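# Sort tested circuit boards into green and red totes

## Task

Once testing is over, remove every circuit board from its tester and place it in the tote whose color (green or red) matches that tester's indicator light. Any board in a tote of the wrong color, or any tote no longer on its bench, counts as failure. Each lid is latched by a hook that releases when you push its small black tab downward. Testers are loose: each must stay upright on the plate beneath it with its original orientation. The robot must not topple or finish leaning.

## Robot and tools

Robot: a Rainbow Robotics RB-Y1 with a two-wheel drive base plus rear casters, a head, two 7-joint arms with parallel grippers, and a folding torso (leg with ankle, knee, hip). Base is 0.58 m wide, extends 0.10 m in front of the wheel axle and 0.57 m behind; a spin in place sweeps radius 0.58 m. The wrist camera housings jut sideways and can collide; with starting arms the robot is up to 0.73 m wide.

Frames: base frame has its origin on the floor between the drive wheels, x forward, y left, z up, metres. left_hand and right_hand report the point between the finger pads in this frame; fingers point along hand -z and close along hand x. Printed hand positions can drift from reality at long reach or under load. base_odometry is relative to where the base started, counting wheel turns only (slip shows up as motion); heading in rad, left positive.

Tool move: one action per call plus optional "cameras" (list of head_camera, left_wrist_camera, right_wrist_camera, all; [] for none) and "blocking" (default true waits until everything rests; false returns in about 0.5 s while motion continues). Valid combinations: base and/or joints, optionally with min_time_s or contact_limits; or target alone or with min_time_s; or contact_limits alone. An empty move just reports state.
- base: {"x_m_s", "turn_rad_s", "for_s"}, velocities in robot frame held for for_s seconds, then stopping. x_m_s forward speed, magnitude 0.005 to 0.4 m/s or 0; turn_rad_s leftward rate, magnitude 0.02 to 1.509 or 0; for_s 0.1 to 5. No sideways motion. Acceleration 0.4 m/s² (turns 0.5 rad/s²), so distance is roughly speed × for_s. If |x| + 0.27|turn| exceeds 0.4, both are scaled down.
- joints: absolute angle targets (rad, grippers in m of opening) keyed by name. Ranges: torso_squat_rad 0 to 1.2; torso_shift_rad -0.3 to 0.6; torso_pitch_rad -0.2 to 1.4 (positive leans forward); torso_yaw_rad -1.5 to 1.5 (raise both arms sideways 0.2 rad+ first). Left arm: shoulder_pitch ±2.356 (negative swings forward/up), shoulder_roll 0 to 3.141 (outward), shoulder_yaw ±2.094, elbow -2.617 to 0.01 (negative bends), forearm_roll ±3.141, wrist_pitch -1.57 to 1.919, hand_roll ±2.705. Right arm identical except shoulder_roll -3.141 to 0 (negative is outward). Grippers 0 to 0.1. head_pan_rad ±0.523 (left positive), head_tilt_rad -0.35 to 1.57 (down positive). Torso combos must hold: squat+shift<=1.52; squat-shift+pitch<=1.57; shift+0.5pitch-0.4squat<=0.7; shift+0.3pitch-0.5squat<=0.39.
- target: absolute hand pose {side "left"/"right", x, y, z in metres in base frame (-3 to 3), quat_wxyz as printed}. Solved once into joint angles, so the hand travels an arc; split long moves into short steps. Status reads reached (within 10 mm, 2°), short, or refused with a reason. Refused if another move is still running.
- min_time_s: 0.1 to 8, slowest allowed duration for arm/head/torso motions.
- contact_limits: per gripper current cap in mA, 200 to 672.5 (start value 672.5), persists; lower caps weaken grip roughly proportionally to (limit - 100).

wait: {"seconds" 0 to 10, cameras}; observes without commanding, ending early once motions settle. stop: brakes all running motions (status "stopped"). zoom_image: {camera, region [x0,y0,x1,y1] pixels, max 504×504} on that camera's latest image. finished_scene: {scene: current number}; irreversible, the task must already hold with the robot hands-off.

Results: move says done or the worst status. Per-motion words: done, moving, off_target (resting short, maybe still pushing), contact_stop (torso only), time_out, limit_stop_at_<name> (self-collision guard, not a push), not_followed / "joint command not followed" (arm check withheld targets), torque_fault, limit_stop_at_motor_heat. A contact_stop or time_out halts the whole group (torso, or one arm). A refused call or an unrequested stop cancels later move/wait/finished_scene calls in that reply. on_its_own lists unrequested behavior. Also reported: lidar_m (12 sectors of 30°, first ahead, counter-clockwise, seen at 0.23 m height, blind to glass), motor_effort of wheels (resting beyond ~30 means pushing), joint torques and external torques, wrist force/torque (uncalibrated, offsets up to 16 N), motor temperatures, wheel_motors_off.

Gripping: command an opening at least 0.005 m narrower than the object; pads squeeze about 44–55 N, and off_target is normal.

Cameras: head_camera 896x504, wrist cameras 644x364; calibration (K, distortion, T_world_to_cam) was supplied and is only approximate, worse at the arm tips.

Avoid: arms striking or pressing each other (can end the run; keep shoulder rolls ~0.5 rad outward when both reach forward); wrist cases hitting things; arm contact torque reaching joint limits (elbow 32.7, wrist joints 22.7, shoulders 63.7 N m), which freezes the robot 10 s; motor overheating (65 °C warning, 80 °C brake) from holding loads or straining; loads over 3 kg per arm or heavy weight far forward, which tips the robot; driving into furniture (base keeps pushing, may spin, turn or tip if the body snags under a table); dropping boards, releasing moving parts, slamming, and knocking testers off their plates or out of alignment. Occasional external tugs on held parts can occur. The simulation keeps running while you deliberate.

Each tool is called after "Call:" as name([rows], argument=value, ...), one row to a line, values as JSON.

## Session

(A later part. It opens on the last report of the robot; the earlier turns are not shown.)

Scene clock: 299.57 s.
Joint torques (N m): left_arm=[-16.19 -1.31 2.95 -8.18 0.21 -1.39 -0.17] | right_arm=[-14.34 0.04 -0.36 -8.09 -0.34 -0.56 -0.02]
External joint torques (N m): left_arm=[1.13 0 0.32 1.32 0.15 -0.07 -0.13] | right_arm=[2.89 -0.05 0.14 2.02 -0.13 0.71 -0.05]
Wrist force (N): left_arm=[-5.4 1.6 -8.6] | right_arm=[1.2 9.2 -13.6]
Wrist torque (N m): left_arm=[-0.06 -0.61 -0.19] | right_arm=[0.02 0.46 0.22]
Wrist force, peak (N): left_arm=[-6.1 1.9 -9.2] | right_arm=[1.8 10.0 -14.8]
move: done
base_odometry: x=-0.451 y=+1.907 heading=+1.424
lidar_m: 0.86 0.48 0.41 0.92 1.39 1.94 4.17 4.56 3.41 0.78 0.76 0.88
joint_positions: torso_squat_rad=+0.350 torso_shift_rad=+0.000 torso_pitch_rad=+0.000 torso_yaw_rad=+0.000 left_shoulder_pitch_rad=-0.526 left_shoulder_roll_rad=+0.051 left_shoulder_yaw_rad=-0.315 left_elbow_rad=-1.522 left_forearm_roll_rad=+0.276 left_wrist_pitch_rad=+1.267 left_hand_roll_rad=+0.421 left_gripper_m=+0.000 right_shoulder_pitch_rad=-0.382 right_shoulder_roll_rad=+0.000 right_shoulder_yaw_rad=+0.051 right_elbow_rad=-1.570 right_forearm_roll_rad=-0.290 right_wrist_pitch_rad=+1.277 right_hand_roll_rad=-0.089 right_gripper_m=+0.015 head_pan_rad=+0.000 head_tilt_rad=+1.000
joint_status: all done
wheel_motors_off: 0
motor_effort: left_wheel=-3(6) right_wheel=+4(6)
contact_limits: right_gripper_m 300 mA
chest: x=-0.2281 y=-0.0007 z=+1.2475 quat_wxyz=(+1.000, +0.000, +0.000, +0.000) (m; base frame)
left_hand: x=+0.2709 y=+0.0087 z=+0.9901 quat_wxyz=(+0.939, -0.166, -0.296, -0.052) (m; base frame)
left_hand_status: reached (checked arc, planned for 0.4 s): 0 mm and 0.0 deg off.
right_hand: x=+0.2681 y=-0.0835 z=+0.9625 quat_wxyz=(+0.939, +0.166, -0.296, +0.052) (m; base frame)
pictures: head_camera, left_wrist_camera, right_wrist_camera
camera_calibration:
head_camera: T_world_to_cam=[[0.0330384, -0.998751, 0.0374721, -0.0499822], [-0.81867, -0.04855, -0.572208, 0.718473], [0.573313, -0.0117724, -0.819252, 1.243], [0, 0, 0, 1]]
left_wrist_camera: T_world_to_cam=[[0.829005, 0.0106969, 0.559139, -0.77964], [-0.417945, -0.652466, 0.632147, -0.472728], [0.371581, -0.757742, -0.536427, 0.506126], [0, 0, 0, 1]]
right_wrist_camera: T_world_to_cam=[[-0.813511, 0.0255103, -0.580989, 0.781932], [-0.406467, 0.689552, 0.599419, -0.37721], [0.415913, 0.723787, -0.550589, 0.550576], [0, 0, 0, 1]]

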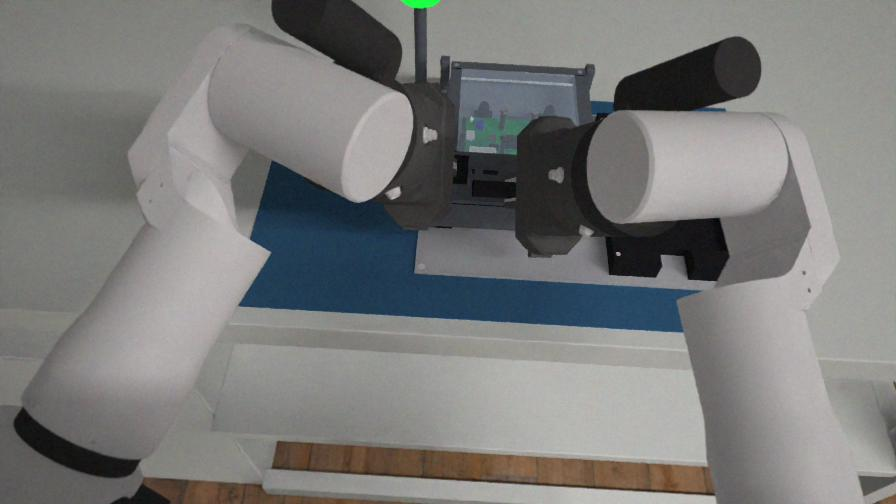

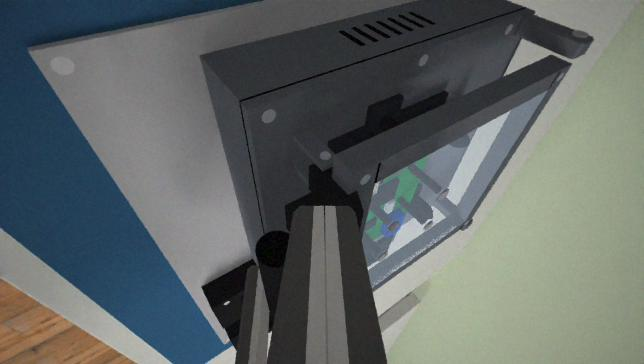

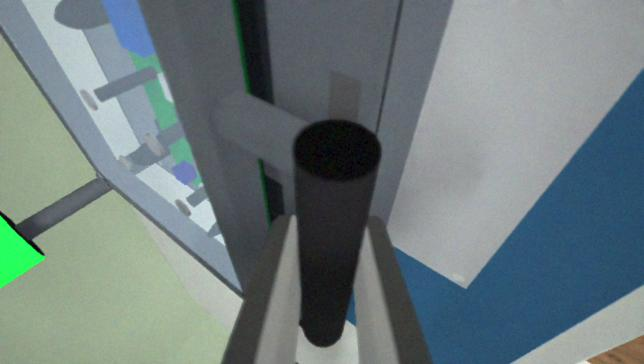

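Call:
move(target={"side":"left","x":0.268,"y":0.003,"z":0.983,"quat_wxyz":[0.940,-0.166,-0.296,-0.052]})

Call:
zoom_image(camera="left_wrist_camera", region=[220, 100, 440, 300])

Call:
zoom_image(camera="head_camera", region=[400, 100, 600, 260])

Scene clock: 305.90 s.
Joint torques (N m): left_arm=[-15.96 -1.72 2.51 -8.34 0.27 -1.47 0.09] | right_arm=[-14.29 -0.02 -0.19 -7.99 -0.32 -0.56 -0.02]
External joint torques (N m): left_arm=[1.16 -0.04 -0.02 1.23 0.22 -0.15 0.13] | right_arm=[2.95 -0.1 0.3 2.13 -0.11 0.71 -0.05]
Wrist force (N): left_arm=[-5.3 1.6 -8.6] | right_arm=[1.2 10.5 -11.2]
Wrist torque (N m): left_arm=[-0.07 -0.61 -0.19] | right_arm=[0.01 0.52 0.22]
Wrist force, peak (N): left_arm=[-6.5 1.3 -9.0] | right_arm=[2.2 11.3 -15.7]
move: done
base_odometry: x=-0.451 y=+1.907 heading=+1.424
lidar_m: 0.85 0.49 0.41 0.92 1.40 1.94 4.16 4.56 3.40 0.76 0.77 0.89
joint_positions: torso_squat_rad=+0.350 torso_shift_rad=+0.000 torso_pitch_rad=+0.000 torso_yaw_rad=+0.000 left_shoulder_pitch_rad=-0.515 left_shoulder_roll_rad=+0.039 left_shoulder_yaw_rad=-0.329 left_elbow_rad=-1.512 left_forearm_roll_rad=+0.260 left_wrist_pitch_rad=+1.247 left_hand_roll_rad=+0.427 left_gripper_m=+0.000 right_shoulder_pitch_rad=-0.382 right_shoulder_roll_rad=+0.000 right_shoulder_yaw_rad=+0.051 right_elbow_rad=-1.570 right_forearm_roll_rad=-0.290 right_wrist_pitch_rad=+1.277 right_hand_roll_rad=-0.089 right_gripper_m=+0.015 head_pan_rad=+0.000 head_tilt_rad=+1.000
joint_status: all done
wheel_motors_off: 0
motor_effort: left_wheel=-4(6) right_wheel=+3(5)
contact_limits: right_gripper_m 300 mA
chest: x=-0.2281 y=-0.0007 z=+1.2475 quat_wxyz=(+1.000, +0.000, +0.000, +0.000) (m; base frame)
left_hand: x=+0.2678 y=+0.0031 z=+0.9834 quat_wxyz=(+0.939, -0.166, -0.296, -0.052) (m; base frame)
left_hand_status: reached (checked arc, planned for 0.1 s): 0 mm and 0.0 deg off.
right_hand: x=+0.2681 y=-0.0835 z=+0.9625 quat_wxyz=(+0.939, +0.166, -0.296, +0.052) (m; base frame)
pictures: head_camera, left_wrist_camera, right_wrist_camera
camera_calibration:
head_camera: T_world_to_cam=[[0.0330507, -0.998751, 0.0374676, -0.0499734], [-0.818672, -0.0485575, -0.572204, 0.718469], [0.573309, -0.011762, -0.819255, 1.24301], [0, 0, 0, 1]]
left_wrist_camera: T_world_to_cam=[[0.829129, 0.0104349, 0.55896, -0.773046], [-0.418092, -0.652177, 0.632349, -0.473573], [0.371139, -0.757995, -0.536376, 0.499451], [0, 0, 0, 1]]
right_wrist_camera: T_world_to_cam=[[-0.813506, 0.0255087, -0.580997, 0.781941], [-0.406479, 0.689541, 0.599422, -0.377215], [0.415912, 0.723797, -0.550577, 0.550558], [0, 0, 0, 1]]

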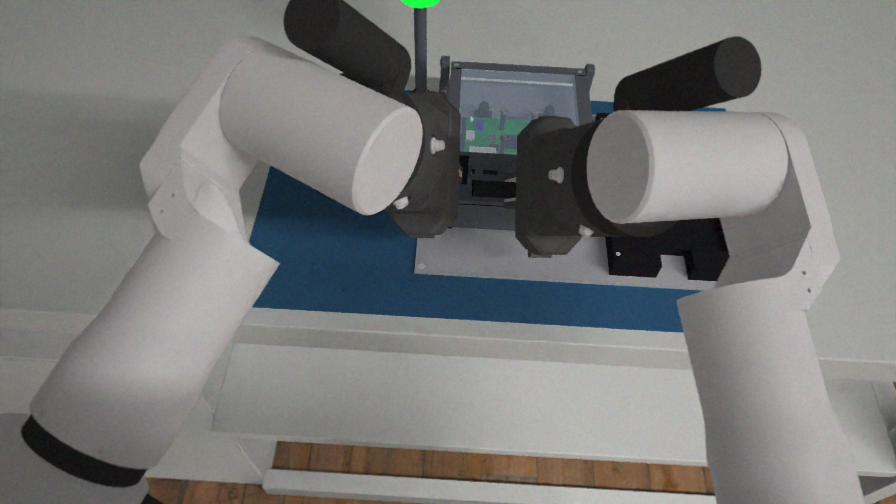

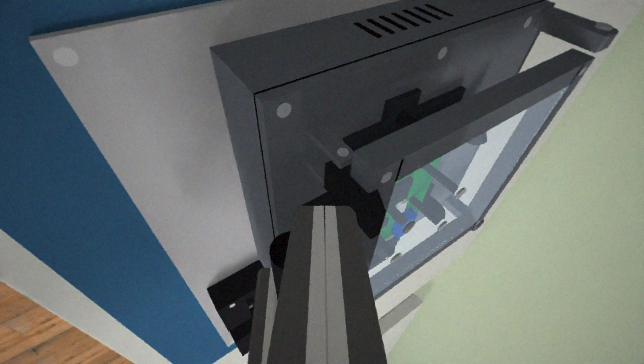

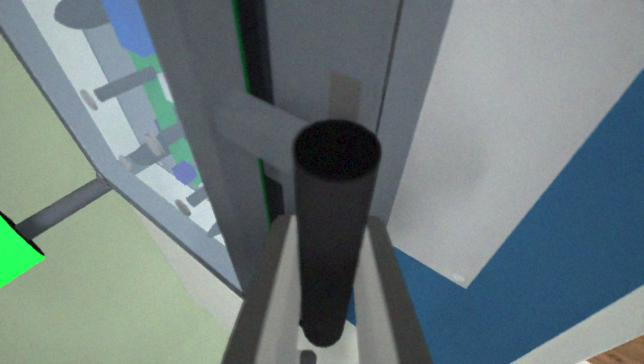

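Scaled by 2.291 from the camera's 644x364 image, which has a finer 920x520 frame.

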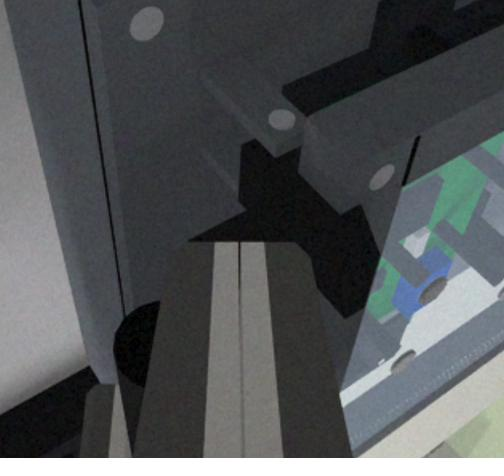

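Scaled by 2.520 from the camera's 896x504 image, which has a finer 1280x720 frame.

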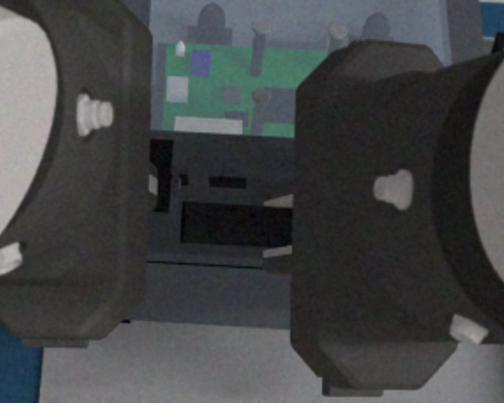

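Call:
move(target={"side":"left","x":0.265,"y":0.003,"z":0.972,"quat_wxyz":[0.940,-0.166,-0.296,-0.052]}, cameras=["left_wrist_camera"])

Call:
move(target={"side":"left","x":0.265,"y":0.003,"z":0.963,"quat_wxyz":[0.940,-0.166,-0.296,-0.052]})

Call:
zoom_image(camera="left_wrist_camera", region=[220, 100, 440, 300])

Scene clock: 318.70 s.
Joint torques (N m): left_arm=[-16.14 -1.74 1.53 -8.39 0.29 -1.5 0.01] | right_arm=[-14.04 0.03 -0.04 -8.09 -0.4 -0.6 -0.03]
External joint torques (N m): left_arm=[0.73 0.16 -0.93 1.25 0.23 -0.18 0.04] | right_arm=[3.19 -0.05 0.45 2.02 -0.19 0.68 -0.07]
Wrist force (N): left_arm=[-5.4 1.4 -8.3] | right_arm=[1.2 9.6 -12.6]
Wrist torque (N m): left_arm=[-0.06 -0.60 -0.22] | right_arm=[0.05 0.49 0.23]
Wrist force, peak (N): left_arm=[-6.4 1.5 -9.5] | right_arm=[1.6 10.5 -12.9]
move: done
base_odometry: x=-0.451 y=+1.907 heading=+1.424
lidar_m: 0.85 0.50 0.41 0.92 1.38 1.95 4.17 4.56 3.42 0.77 0.77 0.89
joint_positions: torso_squat_rad=+0.350 torso_shift_rad=+0.000 torso_pitch_rad=+0.000 torso_yaw_rad=+0.000 left_shoulder_pitch_rad=-0.492 left_shoulder_roll_rad=+0.037 left_shoulder_yaw_rad=-0.339 left_elbow_rad=-1.501 left_forearm_roll_rad=+0.253 left_wrist_pitch_rad=+1.218 left_hand_roll_rad=+0.423 left_gripper_m=+0.000 right_shoulder_pitch_rad=-0.382 right_shoulder_roll_rad=+0.000 right_shoulder_yaw_rad=+0.051 right_elbow_rad=-1.570 right_forearm_roll_rad=-0.290 right_wrist_pitch_rad=+1.277 right_hand_roll_rad=-0.089 right_gripper_m=+0.015 head_pan_rad=+0.000 head_tilt_rad=+1.000
joint_status: all done
wheel_motors_off: 0
motor_effort: left_wheel=-5(6) right_wheel=+4(6)
contact_limits: right_gripper_m 300 mA
chest: x=-0.2281 y=-0.0007 z=+1.2475 quat_wxyz=(+1.000, +0.000, +0.000, +0.000) (m; base frame)
left_hand: x=+0.2646 y=+0.0032 z=+0.9723 quat_wxyz=(+0.939, -0.166, -0.296, -0.052) (m; base frame)
left_hand_status: reached (checked arc, planned for 0.2 s): 1 mm and 0.0 deg off.
right_hand: x=+0.2681 y=-0.0835 z=+0.9625 quat_wxyz=(+0.939, +0.166, -0.296, +0.052) (m; base frame)
pictures: left_wrist_camera
camera_calibration:
left_wrist_camera: T_world_to_cam=[[0.829371, 0.0106841, 0.558596, -0.76401], [-0.417527, -0.652489, 0.6324, -0.468054], [0.371234, -0.757723, -0.536695, 0.495066], [0, 0, 0, 1]]

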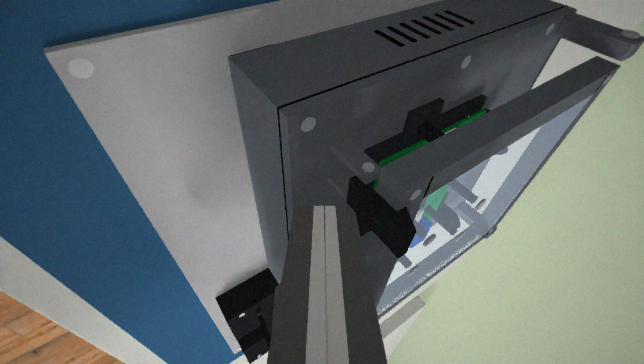

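Scene clock: 319.23 s.
Joint torques (N m): left_arm=[-14.15 -2.2 1.16 -5.91 0.08 -1.41 -0.08] | right_arm=[-12.41 0.16 -0.07 -5.09 -0.38 0.24 0.07]
External joint torques (N m): left_arm=[2.67 -0.22 -1.25 3.78 0.02 -0.08 -0.04] | right_arm=[4.85 0.08 0.42 5.03 -0.17 1.52 0.03]
Wrist force (N): left_arm=[-6.4 1.3 8.6] | right_arm=[5.3 9.8 -0.1]
Wrist torque (N m): left_arm=[-0.09 -0.63 -0.19] | right_arm=[-0.02 0.47 0.19]
Wrist force, peak (N): left_arm=[-7.1 0.8 10.8] | right_arm=[0.8 8.3 -13.9]
move: done
base_odometry: x=-0.451 y=+1.907 heading=+1.424
lidar_m: 0.85 0.49 0.41 0.92 1.40 1.94 4.17 4.56 3.41 0.77 0.77 0.89
joint_positions: torso_squat_rad=+0.350 torso_shift_rad=+0.000 torso_pitch_rad=-0.001 torso_yaw_rad=+0.000 left_shoulder_pitch_rad=-0.484 left_shoulder_roll_rad=+0.035 left_shoulder_yaw_rad=-0.343 left_elbow_rad=-1.478 left_forearm_roll_rad=+0.251 left_wrist_pitch_rad=+1.187 left_hand_roll_rad=+0.417 left_gripper_m=+0.000 right_shoulder_pitch_rad=-0.383 right_shoulder_roll_rad=+0.000 right_shoulder_yaw_rad=+0.051 right_elbow_rad=-1.570 right_forearm_roll_rad=-0.290 right_wrist_pitch_rad=+1.277 right_hand_roll_rad=-0.089 right_gripper_m=+0.015 head_pan_rad=+0.000 head_tilt_rad=+1.000
joint_status: all done
wheel_motors_off: 0
motor_effort: left_wheel=-5(6) right_wheel=+7(7)
contact_limits: right_gripper_m 300 mA
chest: x=-0.2284 y=-0.0007 z=+1.2475 quat_wxyz=(+1.000, +0.000, +0.000, +0.000) (m; base frame)
left_hand: x=+0.2646 y=+0.0032 z=+0.9641 quat_wxyz=(+0.939, -0.166, -0.297, -0.052) (m; base frame)
left_hand_status: reached (checked arc, planned for 0.2 s): 1 mm and 0.1 deg off.
right_hand: x=+0.2682 y=-0.0834 z=+0.9634 quat_wxyz=(+0.939, +0.166, -0.297, +0.052) (m; base frame)
pictures: head_camera, left_wrist_camera, right_wrist_camera
camera_calibration:
head_camera: T_world_to_cam=[[0.0330286, -0.99875, 0.0375151, -0.0500113], [-0.818309, -0.0485741, -0.572722, 0.718867], [0.573828, -0.0117827, -0.818891, 1.24288], [0, 0, 0, 1]]
left_wrist_camera: T_world_to_cam=[[0.828312, 0.0108946, 0.560162, -0.760558], [-0.41869, -0.65232, 0.631805, -0.461987], [0.372288, -0.757866, -0.535763, 0.489452], [0, 0, 0, 1]]
right_wrist_camera: T_world_to_cam=[[-0.812331, 0.0255319, -0.582637, 0.783743], [-0.407745, 0.68942, 0.598702, -0.376734], [0.416968, 0.723912, -0.549627, 0.549751], [0, 0, 0, 1]]

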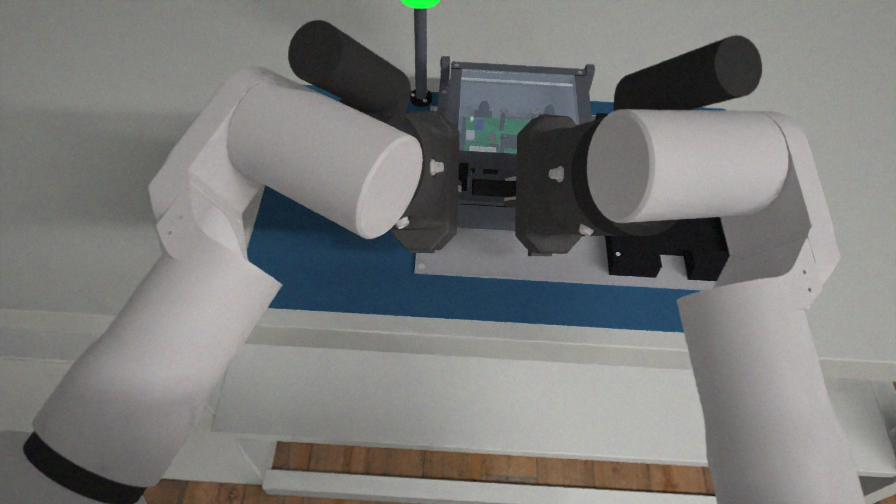

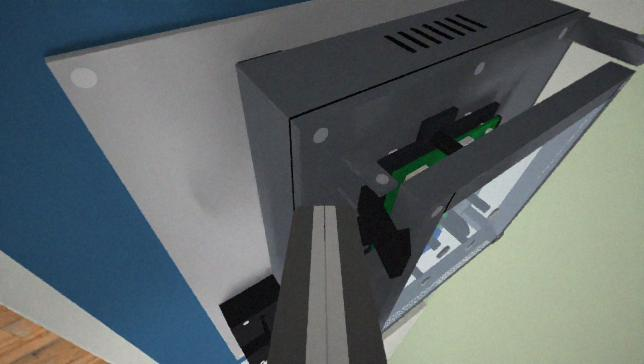

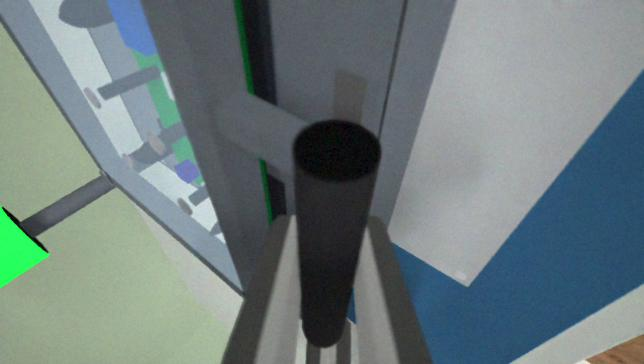

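Scaled by 2.291 from the camera's 644x364 image, which has a finer 920x520 frame.

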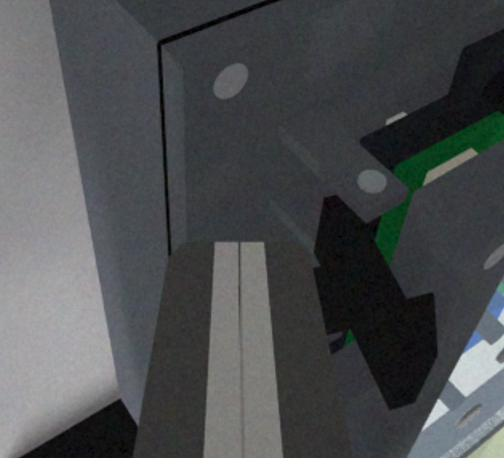

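Call:
zoom_image(camera="head_camera", region=[400, 100, 600, 260])

Call:
zoom_image(camera="right_wrist_camera", region=[200, 164, 450, 364])

Scaled by 2.520 from the camera's 896x504 image, which has a finer 1280x720 frame.

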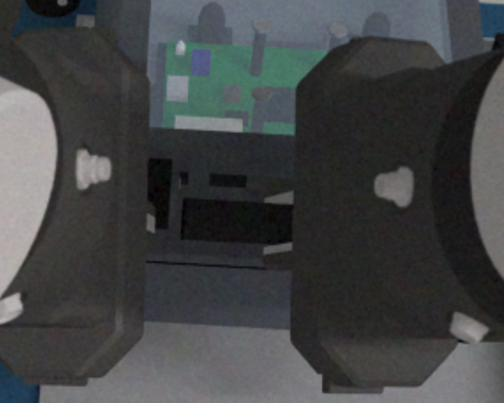

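Scaled by 2.016 from the camera's 644x364 image, which has a finer 1265x715 frame.

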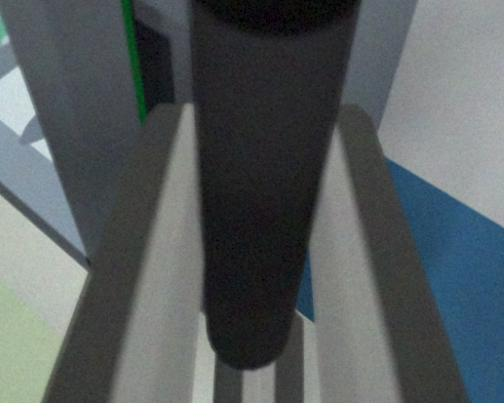

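Call:
move(target={"side":"right","x":0.269,"y":-0.0836,"z":0.982,"quat_wxyz":[0.940,0.166,-0.296,0.052]})

Call:
zoom_image(camera="left_wrist_camera", region=[220, 100, 440, 300])

Scene clock: 333.33 s.
Joint torques (N m): left_arm=[-13.89 -2.17 1.1 -5.06 -0.09 -1.49 -0.09] | right_arm=[-15.23 -0.38 -0.9 -8.71 -0.9 -0.32 0.29]
External joint torques (N m): left_arm=[2.93 -0.18 -1.3 4.64 -0.15 -0.16 -0.05] | right_arm=[2.29 -0.23 -0.34 1.27 -0.7 0.96 0.25]
Wrist force (N): left_arm=[-6.2 0.2 10.9] | right_arm=[2.5 6.7 -16.9]
Wrist torque (N m): left_arm=[-0.14 -0.62 -0.22] | right_arm=[-0.13 0.57 0.11]
Wrist force, peak (N): left_arm=[-7.5 -0.7 15.1] | right_arm=[3.5 12.0 -23.2]
move: done
base_odometry: x=-0.451 y=+1.907 heading=+1.424
lidar_m: 0.86 0.49 0.42 0.91 1.39 1.94 4.17 4.56 3.41 0.77 0.76 0.89
joint_positions: torso_squat_rad=+0.350 torso_shift_rad=+0.000 torso_pitch_rad=-0.001 torso_yaw_rad=+0.000 left_shoulder_pitch_rad=-0.484 left_shoulder_roll_rad=+0.035 left_shoulder_yaw_rad=-0.343 left_elbow_rad=-1.478 left_forearm_roll_rad=+0.251 left_wrist_pitch_rad=+1.187 left_hand_roll_rad=+0.417 left_gripper_m=+0.000 right_shoulder_pitch_rad=-0.409 right_shoulder_roll_rad=-0.005 right_shoulder_yaw_rad=+0.045 right_elbow_rad=-1.611 right_forearm_roll_rad=-0.291 right_wrist_pitch_rad=+1.341 right_hand_roll_rad=-0.111 right_gripper_m=+0.015 head_pan_rad=+0.000 head_tilt_rad=+1.000
joint_status: all done
wheel_motors_off: 0
motor_effort: left_wheel=-4(4) right_wheel=+5(6)
contact_limits: right_gripper_m 300 mA
chest: x=-0.2284 y=-0.0007 z=+1.2475 quat_wxyz=(+1.000, +0.000, +0.000, +0.000) (m; base frame)
left_hand: x=+0.2647 y=+0.0032 z=+0.9642 quat_wxyz=(+0.939, -0.166, -0.297, -0.052) (m; base frame)
right_hand: x=+0.2692 y=-0.0834 z=+0.9822 quat_wxyz=(+0.939, +0.166, -0.296, +0.052) (m; base frame)
right_hand_status: reached (checked arc, planned for 0.2 s): 0 mm and 0.0 deg off.
pictures: head_camera, left_wrist_camera, right_wrist_camera
camera_calibration:
head_camera: T_world_to_cam=[[0.0331047, -0.998746, 0.037559, -0.0500075], [-0.81836, -0.0486604, -0.572642, 0.718815], [0.573752, -0.0117796, -0.818945, 1.2429], [0, 0, 0, 1]]
left_wrist_camera: T_world_to_cam=[[0.828199, 0.0109693, 0.560327, -0.760818], [-0.418846, -0.652178, 0.631849, -0.462024], [0.372363, -0.757987, -0.535538, 0.489236], [0, 0, 0, 1]]
right_wrist_camera: T_world_to_cam=[[-0.813818, 0.0253019, -0.580569, 0.793906], [-0.406254, 0.689587, 0.599523, -0.388797], [0.415521, 0.723761, -0.550919, 0.561289], [0, 0, 0, 1]]

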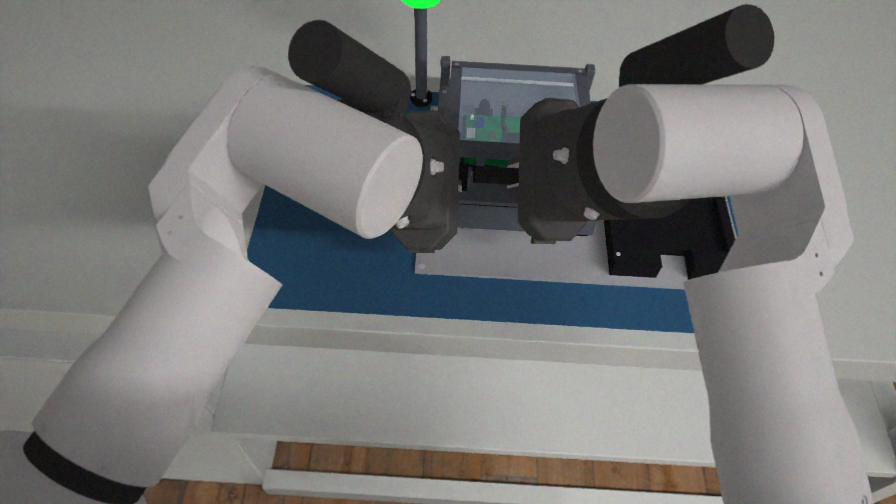

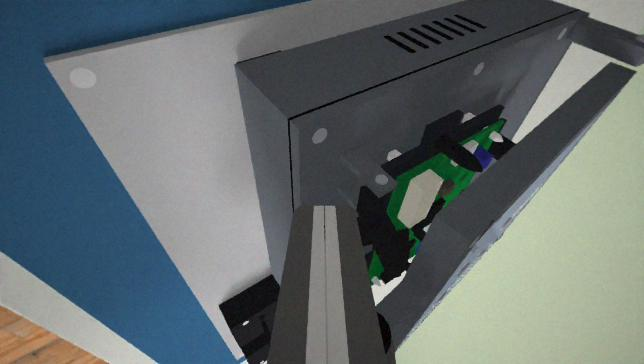

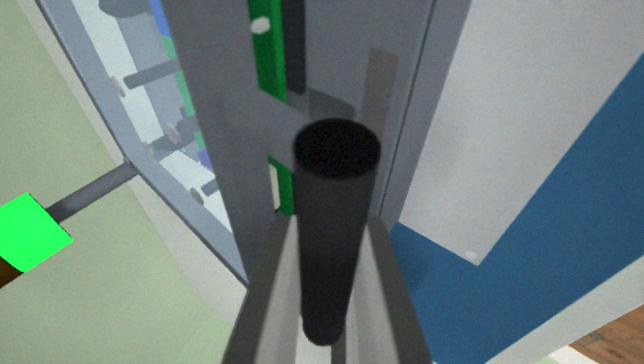

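Scaled by 2.291 from the camera's 644x364 image, which has a finer 920x520 frame.

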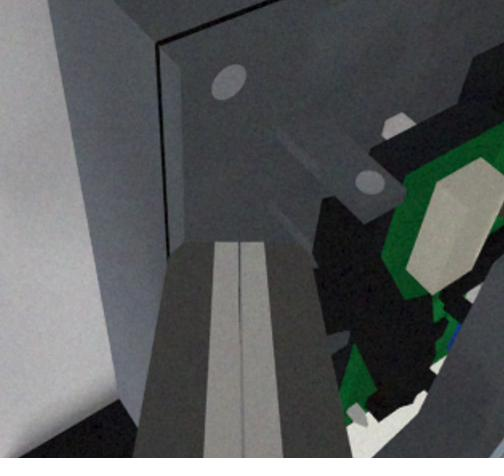

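Call:
move(target={"side":"right","x":0.278,"y":-0.0836,"z":1.032,"quat_wxyz":[0.940,0.166,-0.296,0.052]}, min_time_s=1.5, cameras=["right_wrist_camera","left_wrist_camera"])

Call:
move(target={"side":"left","x":0.23,"y":0.04,"z":1.02,"quat_wxyz":[0.940,-0.166,-0.296,-0.052]}, cameras=["right_wrist_camera","left_wrist_camera","head_camera"])

Scene clock: 344.90 s.
Joint torques (N m): left_arm=[-13.06 -1.87 1.06 -4.15 -0.3 -1.33 -0.05] | right_arm=[-19.1 -1.1 -1.49 -11.85 -1.83 1.04 -0.03]
External joint torques (N m): left_arm=[3.76 0.12 -1.34 5.55 -0.36 0 -0.02] | right_arm=[-0.42 -0.02 -0.66 -2.34 -1.67 2.34 -0.07]
Wrist force (N): left_arm=[-7.3 -1.2 17.4] | right_arm=[7.3 6.1 -32.6]
Wrist torque (N m): left_arm=[-0.19 -0.57 -0.22] | right_arm=[-0.08 0.42 0.24]
Wrist force, peak (N): left_arm=[-7.8 0.4 20.1] | right_arm=[8.0 6.2 -33.5]
move: done
base_odometry: x=-0.451 y=+1.907 heading=+1.424
lidar_m: 0.85 0.49 0.41 0.92 1.39 1.95 4.17 4.55 3.41 0.77 0.77 0.88
joint_positions: torso_squat_rad=+0.350 torso_shift_rad=+0.000 torso_pitch_rad=+0.000 torso_yaw_rad=+0.000 left_shoulder_pitch_rad=-0.484 left_shoulder_roll_rad=+0.035 left_shoulder_yaw_rad=-0.343 left_elbow_rad=-1.478 left_forearm_roll_rad=+0.251 left_wrist_pitch_rad=+1.187 left_hand_roll_rad=+0.417 left_gripper_m=+0.000 right_shoulder_pitch_rad=-0.511 right_shoulder_roll_rad=-0.023 right_shoulder_yaw_rad=+0.017 right_elbow_rad=-1.664 right_forearm_roll_rad=-0.303 right_wrist_pitch_rad=+1.482 right_hand_roll_rad=-0.162 right_gripper_m=+0.015 head_pan_rad=+0.000 head_tilt_rad=+1.000
joint_status: all done
wheel_motors_off: 0
motor_effort: left_wheel=-4(5) right_wheel=+5(7)
contact_limits: right_gripper_m 300 mA
chest: x=-0.2282 y=-0.0007 z=+1.2475 quat_wxyz=(+1.000, +0.000, +0.000, +0.000) (m; base frame)
left_hand: x=+0.2648 y=+0.0031 z=+0.9642 quat_wxyz=(+0.939, -0.166, -0.297, -0.052) (m; base frame)
right_hand: x=+0.2782 y=-0.0835 z=+1.0315 quat_wxyz=(+0.939, +0.166, -0.296, +0.052) (m; base frame)
right_hand_status: reached (checked arc, planned for 1.5 s): 1 mm and 0.0 deg off.
pictures: left_wrist_camera, right_wrist_camera
camera_calibration:
left_wrist_camera: T_world_to_cam=[[0.828168, 0.0110429, 0.560372, -0.760997], [-0.418924, -0.652008, 0.631972, -0.462124], [0.372346, -0.758132, -0.535346, 0.48898], [0, 0, 0, 1]]
right_wrist_camera: T_world_to_cam=[[-0.81439, 0.0254601, -0.579759, 0.82915], [-0.405377, 0.689919, 0.599734, -0.415002], [0.415256, 0.723438, -0.551543, 0.585536], [0, 0, 0, 1]]

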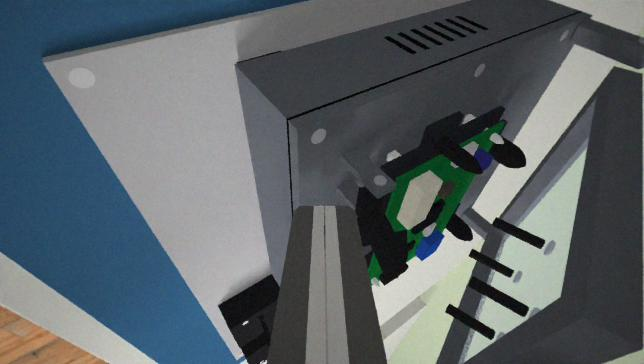

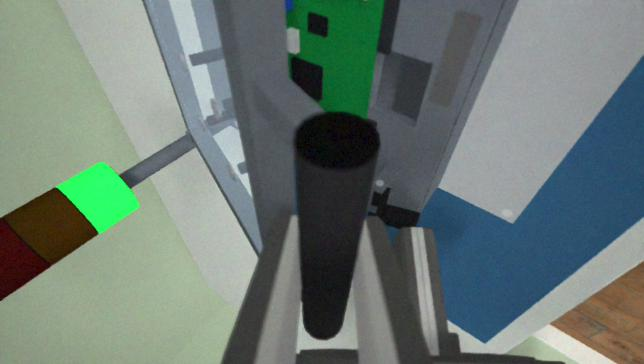

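Scene clock: 346.10 s.
Joint torques (N m): left_arm=[-14.12 -0.21 3.48 -8.16 0.22 -1.46 0.29] | right_arm=[-18.39 -0.55 -0.96 -10.09 -0.99 -0.75 -0.06]
External joint torques (N m): left_arm=[1.18 0.7 0.62 0.74 0.19 -0.14 0.32] | right_arm=[0.28 0.53 -0.13 -0.58 -0.83 0.55 -0.1]
Wrist force (N): left_arm=[-5.3 1.7 -8.5] | right_arm=[0.8 6.9 -19.2]
Wrist torque (N m): left_arm=[-0.09 -0.58 -0.18] | right_arm=[-0.09 0.61 0.25]
Wrist force, peak (N): left_arm=[-7.3 -1.2 17.6] | right_arm=[7.5 6.1 -33.3]
move: done
base_odometry: x=-0.451 y=+1.907 heading=+1.424
lidar_m: 0.85 0.49 0.41 0.91 1.39 1.95 4.17 4.55 3.41 0.77 0.76 0.89
joint_positions: torso_squat_rad=+0.350 torso_shift_rad=+0.000 torso_pitch_rad=+0.000 torso_yaw_rad=+0.000 left_shoulder_pitch_rad=-0.405 left_shoulder_roll_rad=+0.121 left_shoulder_yaw_rad=-0.311 left_elbow_rad=-1.837 left_forearm_roll_rad=+0.307 left_wrist_pitch_rad=+1.451 left_hand_roll_rad=+0.442 left_gripper_m=+0.000 right_shoulder_pitch_rad=-0.511 right_shoulder_roll_rad=-0.023 right_shoulder_yaw_rad=+0.017 right_elbow_rad=-1.664 right_forearm_roll_rad=-0.303 right_wrist_pitch_rad=+1.482 right_hand_roll_rad=-0.162 right_gripper_m=+0.015 head_pan_rad=+0.000 head_tilt_rad=+1.000
joint_status: all done
wheel_motors_off: 0
motor_effort: left_wheel=-5(6) right_wheel=+3(6)
contact_limits: right_gripper_m 300 mA
chest: x=-0.2279 y=-0.0007 z=+1.2475 quat_wxyz=(+1.000, +0.000, +0.000, +0.000) (m; base frame)
left_hand: x=+0.2303 y=+0.0397 z=+1.0197 quat_wxyz=(+0.939, -0.166, -0.296, -0.052) (m; base frame)
left_hand_status: reached (checked arc, planned for 0.7 s): 0 mm and 0.0 deg off.
right_hand: x=+0.2783 y=-0.0837 z=+1.0314 quat_wxyz=(+0.939, +0.166, -0.295, +0.052) (m; base frame)
pictures: head_camera, left_wrist_camera, right_wrist_camera
camera_calibration:
head_camera: T_world_to_cam=[[0.0331032, -0.998749, 0.0374742, -0.0499643], [-0.818785, -0.0486019, -0.572039, 0.718343], [0.573145, -0.011747, -0.81937, 1.24304], [0, 0, 0, 1]]
left_wrist_camera: T_world_to_cam=[[0.829367, 0.0103284, 0.558609, -0.762384], [-0.417825, -0.652294, 0.632405, -0.488493], [0.370909, -0.757896, -0.536675, 0.560987], [0, 0, 0, 1]]
right_wrist_camera: T_world_to_cam=[[-0.814582, 0.0255066, -0.579488, 0.829023], [-0.405167, 0.689892, 0.599907, -0.415045], [0.415085, 0.723463, -0.551639, 0.585692], [0, 0, 0, 1]]

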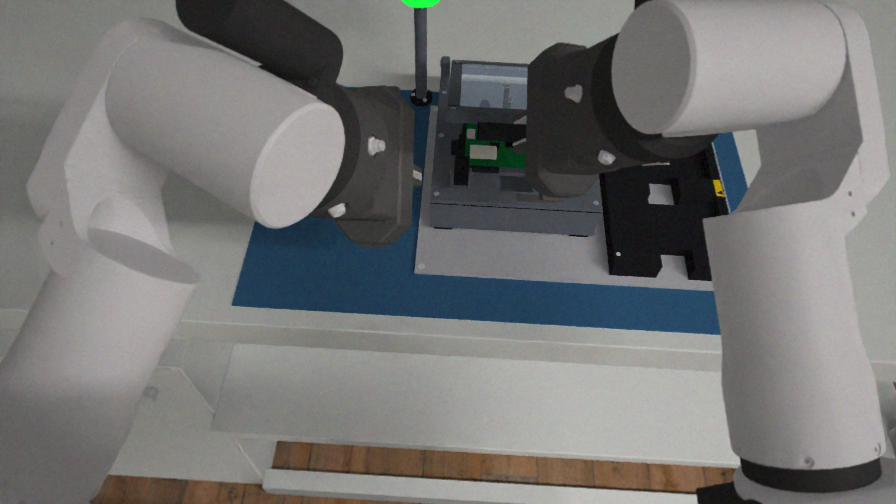

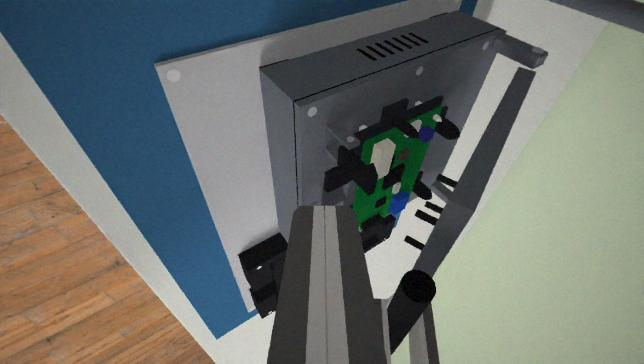

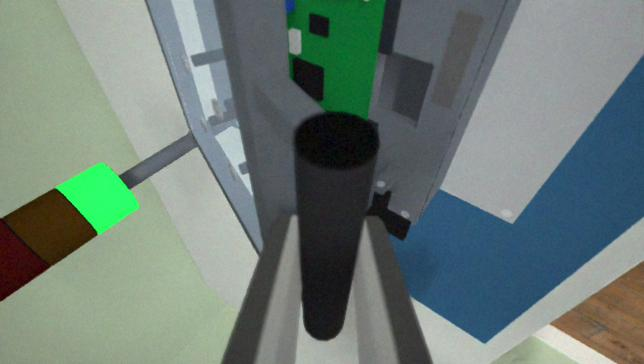

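Call:
move(target={"side":"right","x":0.314,"y":-0.0836,"z":1.0906,"quat_wxyz":[0.910,0.161,-0.377,0.067]}, min_time_s=2, cameras=["right_wrist_camera"])

Call:
move(target={"side":"right","x":0.372,"y":-0.0836,"z":1.126,"quat_wxyz":[0.853,0.150,-0.492,0.087]}, min_time_s=2)

Scene clock: 357.97 s.
Joint torques (N m): left_arm=[-14.21 -0.03 3.27 -8.11 0.29 -1.42 0.29] | right_arm=[-23.83 -2.46 -2.28 -12.67 -0.77 -2.95 0.7]
External joint torques (N m): left_arm=[1.09 0.88 0.41 0.79 0.25 -0.1 0.32] | right_arm=[-4.06 -0.52 -1.2 -3.3 -0.69 -1.41 0.66]
Wrist force (N): left_arm=[-5.4 1.7 -8.5] | right_arm=[-5.8 6.5 -21.9]
Wrist torque (N m): left_arm=[-0.10 -0.61 -0.16] | right_arm=[-0.10 0.65 0.20]
Wrist force, peak (N): left_arm=[-5.6 1.7 -8.7] | right_arm=[-5.9 6.5 -22.4]
move: done
base_odometry: x=-0.451 y=+1.907 heading=+1.424
lidar_m: 0.85 0.49 0.41 0.91 1.39 1.95 4.17 4.55 3.42 0.77 0.77 0.89
joint_positions: torso_squat_rad=+0.350 torso_shift_rad=+0.000 torso_pitch_rad=+0.000 torso_yaw_rad=+0.000 left_shoulder_pitch_rad=-0.405 left_shoulder_roll_rad=+0.121 left_shoulder_yaw_rad=-0.311 left_elbow_rad=-1.837 left_forearm_roll_rad=+0.307 left_wrist_pitch_rad=+1.451 left_hand_roll_rad=+0.442 left_gripper_m=+0.000 right_shoulder_pitch_rad=-0.593 right_shoulder_roll_rad=-0.043 right_shoulder_yaw_rad=-0.003 right_elbow_rad=-1.679 right_forearm_roll_rad=-0.294 right_wrist_pitch_rad=+1.407 right_hand_roll_rad=-0.140 right_gripper_m=+0.015 head_pan_rad=+0.000 head_tilt_rad=+1.000
joint_status: all done
wheel_motors_off: 0
motor_effort: left_wheel=-5(6) right_wheel=+6(6)
contact_limits: right_gripper_m 300 mA
chest: x=-0.2279 y=-0.0008 z=+1.2475 quat_wxyz=(+1.000, +0.000, +0.000, +0.000) (m; base frame)
left_hand: x=+0.2303 y=+0.0396 z=+1.0197 quat_wxyz=(+0.939, -0.166, -0.296, -0.052) (m; base frame)
right_hand: x=+0.3134 y=-0.0839 z=+1.0896 quat_wxyz=(+0.910, +0.161, -0.376, +0.067) (m; base frame)
right_hand_status: reached (checked arc, planned for 2.0 s): 1 mm and 0.1 deg off.
pictures: right_wrist_camera
camera_calibration:
right_wrist_camera: T_world_to_cam=[[-0.702145, 0.0246455, -0.711607, 0.999901], [-0.50355, 0.689404, 0.52073, -0.318523], [0.503418, 0.723958, -0.471651, 0.488548], [0, 0, 0, 1]]

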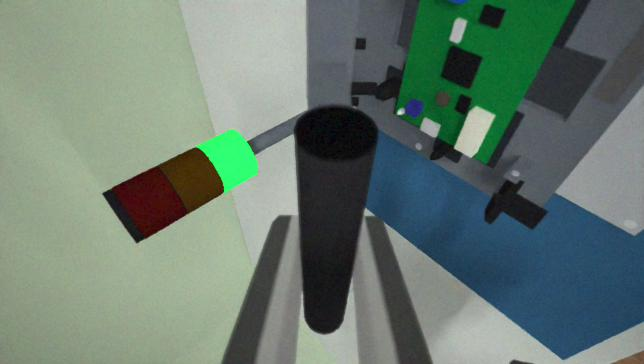

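Scene clock: 360.30 s.
Joint torques (N m): left_arm=[-14.08 -0.15 3.36 -8.14 0.31 -1.4 0.21] | right_arm=[-25.03 -1.68 -0.86 -10.79 -0.97 -3.44 0.6]
External joint torques (N m): left_arm=[1.23 0.76 0.5 0.76 0.27 -0.08 0.25] | right_arm=[-3.77 1 0.22 -0.78 -0.92 -1.62 0.55]
Wrist force (N): left_arm=[-5.4 1.8 -8.5] | right_arm=[-9.1 4.4 -9.6]
Wrist torque (N m): left_arm=[-0.10 -0.59 -0.16] | right_arm=[-0.11 0.65 0.21]
Wrist force, peak (N): left_arm=[-5.7 1.6 -8.7] | right_arm=[-6.1 7.2 -22.1]
move: done
base_odometry: x=-0.451 y=+1.907 heading=+1.424
lidar_m: 0.86 0.50 0.41 0.92 1.39 1.95 4.17 4.56 3.42 0.76 0.76 0.89
joint_positions: torso_squat_rad=+0.350 torso_shift_rad=+0.000 torso_pitch_rad=+0.000 torso_yaw_rad=+0.000 left_shoulder_pitch_rad=-0.405 left_shoulder_roll_rad=+0.121 left_shoulder_yaw_rad=-0.311 left_elbow_rad=-1.837 left_forearm_roll_rad=+0.307 left_wrist_pitch_rad=+1.451 left_hand_roll_rad=+0.442 left_gripper_m=+0.000 right_shoulder_pitch_rad=-0.655 right_shoulder_roll_rad=-0.050 right_shoulder_yaw_rad=-0.025 right_elbow_rad=-1.533 right_forearm_roll_rad=-0.286 right_wrist_pitch_rad=+1.080 right_hand_roll_rad=-0.027 right_gripper_m=+0.015 head_pan_rad=+0.000 head_tilt_rad=+1.000
joint_status: all done
wheel_motors_off: 0
motor_effort: left_wheel=-5(5) right_wheel=+5(7)
contact_limits: right_gripper_m 300 mA
chest: x=-0.2281 y=-0.0008 z=+1.2475 quat_wxyz=(+1.000, +0.001, +0.000, +0.000) (m; base frame)
left_hand: x=+0.2302 y=+0.0396 z=+1.0198 quat_wxyz=(+0.939, -0.166, -0.296, -0.052) (m; base frame)
right_hand: x=+0.3715 y=-0.0841 z=+1.1254 quat_wxyz=(+0.854, +0.150, -0.492, +0.087) (m; base frame)
right_hand_status: reached (checked arc, planned for 2.0 s): 1 mm and 0.1 deg off.
pictures: head_camera, left_wrist_camera, right_wrist_camera
camera_calibration:
head_camera: T_world_to_cam=[[0.0328817, -0.998759, 0.0373983, -0.049994], [-0.818691, -0.048379, -0.572192, 0.718431], [0.573292, -0.011803, -0.819266, 1.24302], [0, 0, 0, 1]]
left_wrist_camera: T_world_to_cam=[[0.829267, 0.0101041, 0.558761, -0.762474], [-0.418081, -0.652255, 0.632275, -0.488496], [0.370844, -0.757932, -0.536669, 0.560955], [0, 0, 0, 1]]
right_wrist_camera: T_world_to_cam=[[-0.493875, 0.0243051, -0.869193, 1.16612], [-0.619959, 0.691069, 0.371585, -0.0965137], [0.609703, 0.72238, -0.326233, 0.273108], [0, 0, 0, 1]]

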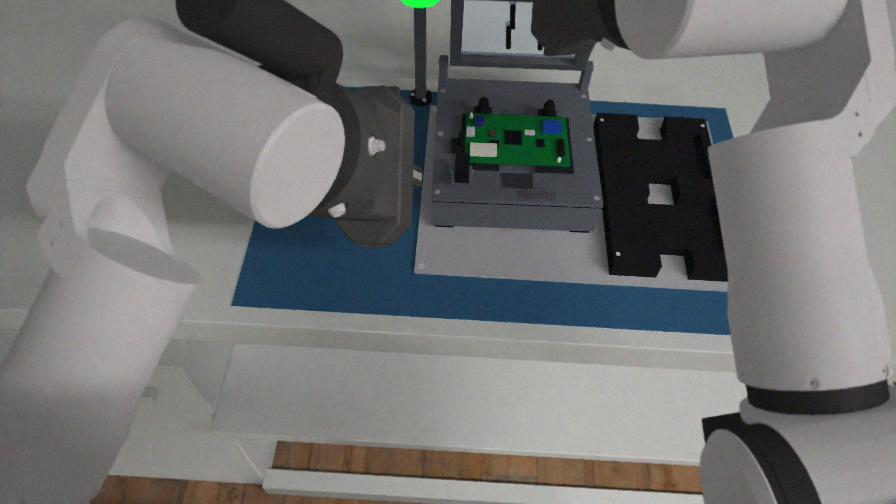

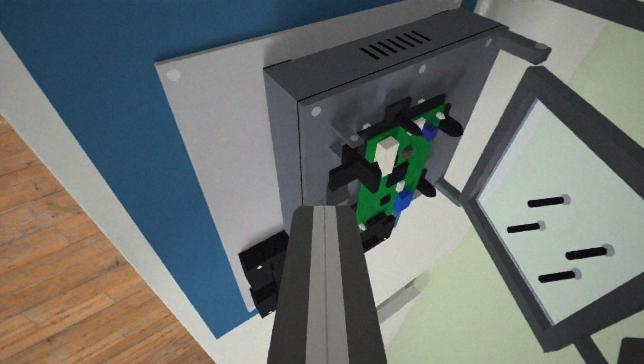

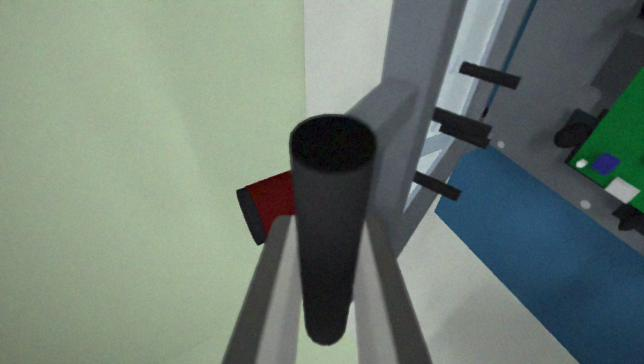

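Call:
move(target={"side":"right","x":0.445,"y":-0.0836,"z":1.134,"quat_wxyz":[0.853,0.150,-0.492,0.087]}, min_time_s=2.5, cameras=["right_wrist_camera"])

Call:
move(target={"side":"right","x":0.48,"y":-0.0836,"z":1.128,"quat_wxyz":[0.853,0.150,-0.492,0.087]}, min_time_s=2)

Scene clock: 371.30 s.
Joint torques (N m): left_arm=[-14.12 -0.26 3.42 -8.17 0.32 -1.37 0.19] | right_arm=[-32.28 -10.15 -3.53 -14.77 -0.62 -4.8 0.76]
External joint torques (N m): left_arm=[1.18 0.64 0.56 0.73 0.29 -0.05 0.23] | right_arm=[-6.82 -4.19 -2.42 -4.17 -0.5 -3.02 0.71]
Wrist force (N): left_arm=[-5.3 1.7 -8.4] | right_arm=[-16.4 9.2 -17.8]
Wrist torque (N m): left_arm=[-0.10 -0.58 -0.18] | right_arm=[-0.10 0.33 0.06]
Wrist force, peak (N): left_arm=[-5.6 1.8 -8.7] | right_arm=[32.9 19.9 24.4]
move: done
base_odometry: x=-0.451 y=+1.907 heading=+1.424
lidar_m: 0.86 0.50 0.41 0.93 1.39 1.95 4.17 4.56 3.41 0.77 0.77 0.89
joint_positions: torso_squat_rad=+0.350 torso_shift_rad=+0.000 torso_pitch_rad=+0.000 torso_yaw_rad=+0.000 left_shoulder_pitch_rad=-0.405 left_shoulder_roll_rad=+0.121 left_shoulder_yaw_rad=-0.311 left_elbow_rad=-1.837 left_forearm_roll_rad=+0.307 left_wrist_pitch_rad=+1.451 left_hand_roll_rad=+0.442 left_gripper_m=+0.000 right_shoulder_pitch_rad=-0.958 right_shoulder_roll_rad=-0.100 right_shoulder_yaw_rad=-0.105 right_elbow_rad=-1.005 right_forearm_roll_rad=-0.373 right_wrist_pitch_rad=+0.863 right_hand_roll_rad=+0.072 right_gripper_m=+0.015 head_pan_rad=+0.000 head_tilt_rad=+1.000
joint_status: all done
wheel_motors_off: 0
motor_effort: left_wheel=-5(5) right_wheel=+7(7)
contact_limits: right_gripper_m 300 mA
chest: x=-0.2278 y=-0.0008 z=+1.2475 quat_wxyz=(+1.000, +0.000, +0.000, +0.000) (m; base frame)
left_hand: x=+0.2303 y=+0.0397 z=+1.0196 quat_wxyz=(+0.939, -0.166, -0.295, -0.052) (m; base frame)
right_hand: x=+0.4443 y=-0.0832 z=+1.1317 quat_wxyz=(+0.854, +0.150, -0.490, +0.087) (m; base frame)
right_hand_status: reached (checked arc, planned for 2.5 s): 2 mm and 0.2 deg off.
pictures: right_wrist_camera
camera_calibration:
right_wrist_camera: T_world_to_cam=[[-0.496391, 0.023794, -0.867773, 1.20705], [-0.619659, 0.690363, 0.373392, -0.0566041], [0.607962, 0.723072, -0.327946, 0.232822], [0, 0, 0, 1]]

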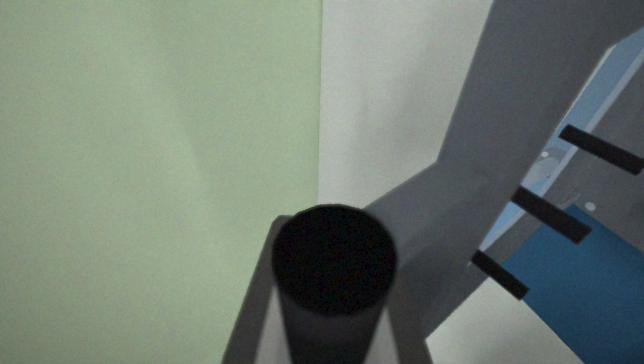

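Scene clock: 373.63 s.
Joint torques (N m): left_arm=[-14.02 -0.08 3.4 -8.14 0.28 -1.41 0.35] | right_arm=[-18.52 -11.66 -1.77 -5.36 0.79 -0.76 0.67]
External joint torques (N m): left_arm=[1.29 0.83 0.55 0.76 0.24 -0.09 0.38] | right_arm=[8.98 -3.51 -1.14 5.39 0.97 0.93 0.62]
Wrist force (N): left_arm=[-5.4 1.7 -8.2] | right_arm=[2.6 18.8 -7.8]
Wrist torque (N m): left_arm=[-0.10 -0.60 -0.17] | right_arm=[-0.21 0.58 0.18]
Wrist force, peak (N): left_arm=[-5.4 1.7 -8.9] | right_arm=[46.8 23.3 17.2]
move: done
base_odometry: x=-0.451 y=+1.907 heading=+1.424
lidar_m: 0.85 0.49 0.40 0.92 1.40 1.95 4.17 4.56 3.42 0.76 0.76 0.89
joint_positions: torso_squat_rad=+0.350 torso_shift_rad=+0.000 torso_pitch_rad=-0.001 torso_yaw_rad=+0.000 left_shoulder_pitch_rad=-0.405 left_shoulder_roll_rad=+0.121 left_shoulder_yaw_rad=-0.311 left_elbow_rad=-1.837 left_forearm_roll_rad=+0.307 left_wrist_pitch_rad=+1.451 left_hand_roll_rad=+0.442 left_gripper_m=+0.000 right_shoulder_pitch_rad=-1.197 right_shoulder_roll_rad=-0.135 right_shoulder_yaw_rad=-0.168 right_elbow_rad=-0.523 right_forearm_roll_rad=-0.487 right_wrist_pitch_rad=+0.630 right_hand_roll_rad=+0.234 right_gripper_m=+0.015 head_pan_rad=+0.000 head_tilt_rad=+1.000
joint_status: all done
wheel_motors_off: 0
motor_effort: left_wheel=-4(6) right_wheel=+6(7)
contact_limits: right_gripper_m 300 mA
chest: x=-0.2284 y=-0.0006 z=+1.2475 quat_wxyz=(+1.000, +0.000, +0.000, +0.000) (m; base frame)
left_hand: x=+0.2300 y=+0.0398 z=+1.0201 quat_wxyz=(+0.939, -0.166, -0.296, -0.052) (m; base frame)
right_hand: x=+0.4791 y=-0.0823 z=+1.1306 quat_wxyz=(+0.851, +0.149, -0.495, +0.086) (m; base frame)
right_hand_status: reached (checked arc, planned for 2.0 s): 3 mm and 0.5 deg off.
pictures: head_camera, left_wrist_camera, right_wrist_camera
camera_calibration:
head_camera: T_world_to_cam=[[0.0331229, -0.998741, 0.0376678, -0.0500923], [-0.818357, -0.0487378, -0.57264, 0.718818], [0.573755, -0.0118582, -0.818941, 1.24289], [0, 0, 0, 1]]
left_wrist_camera: T_world_to_cam=[[0.82895, 0.0104627, 0.559224, -0.762867], [-0.418264, -0.652206, 0.632204, -0.488455], [0.371344, -0.757969, -0.53627, 0.560807], [0, 0, 0, 1]]
right_wrist_camera: T_world_to_cam=[[-0.486206, 0.0258691, -0.873461, 1.22509], [-0.621346, 0.6926, 0.36638, -0.0263421], [0.614437, 0.720858, -0.320672, 0.199194], [0, 0, 0, 1]]

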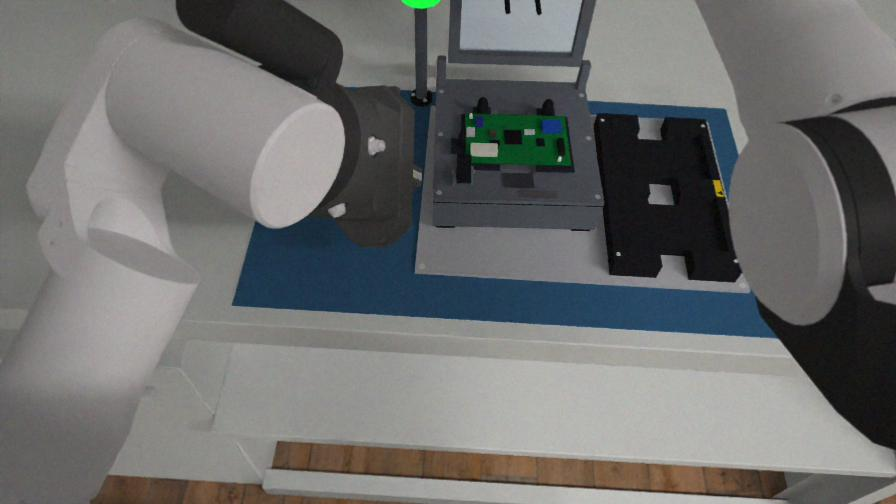

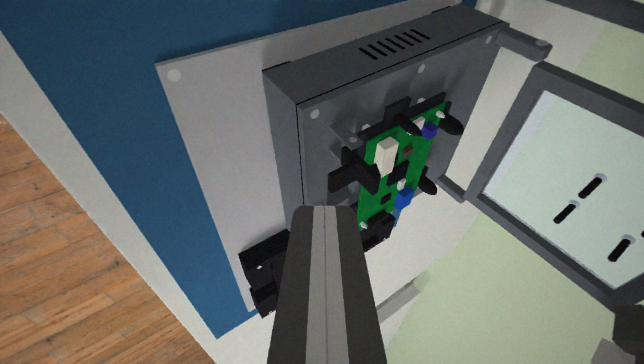

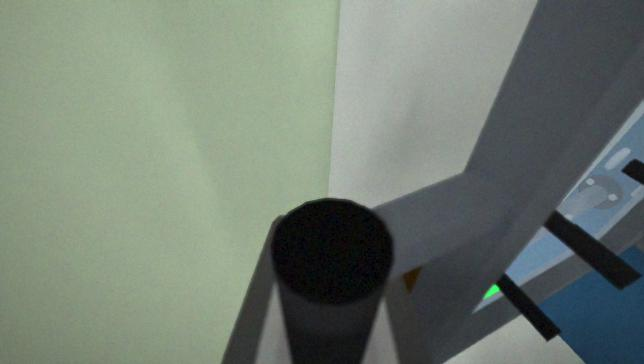

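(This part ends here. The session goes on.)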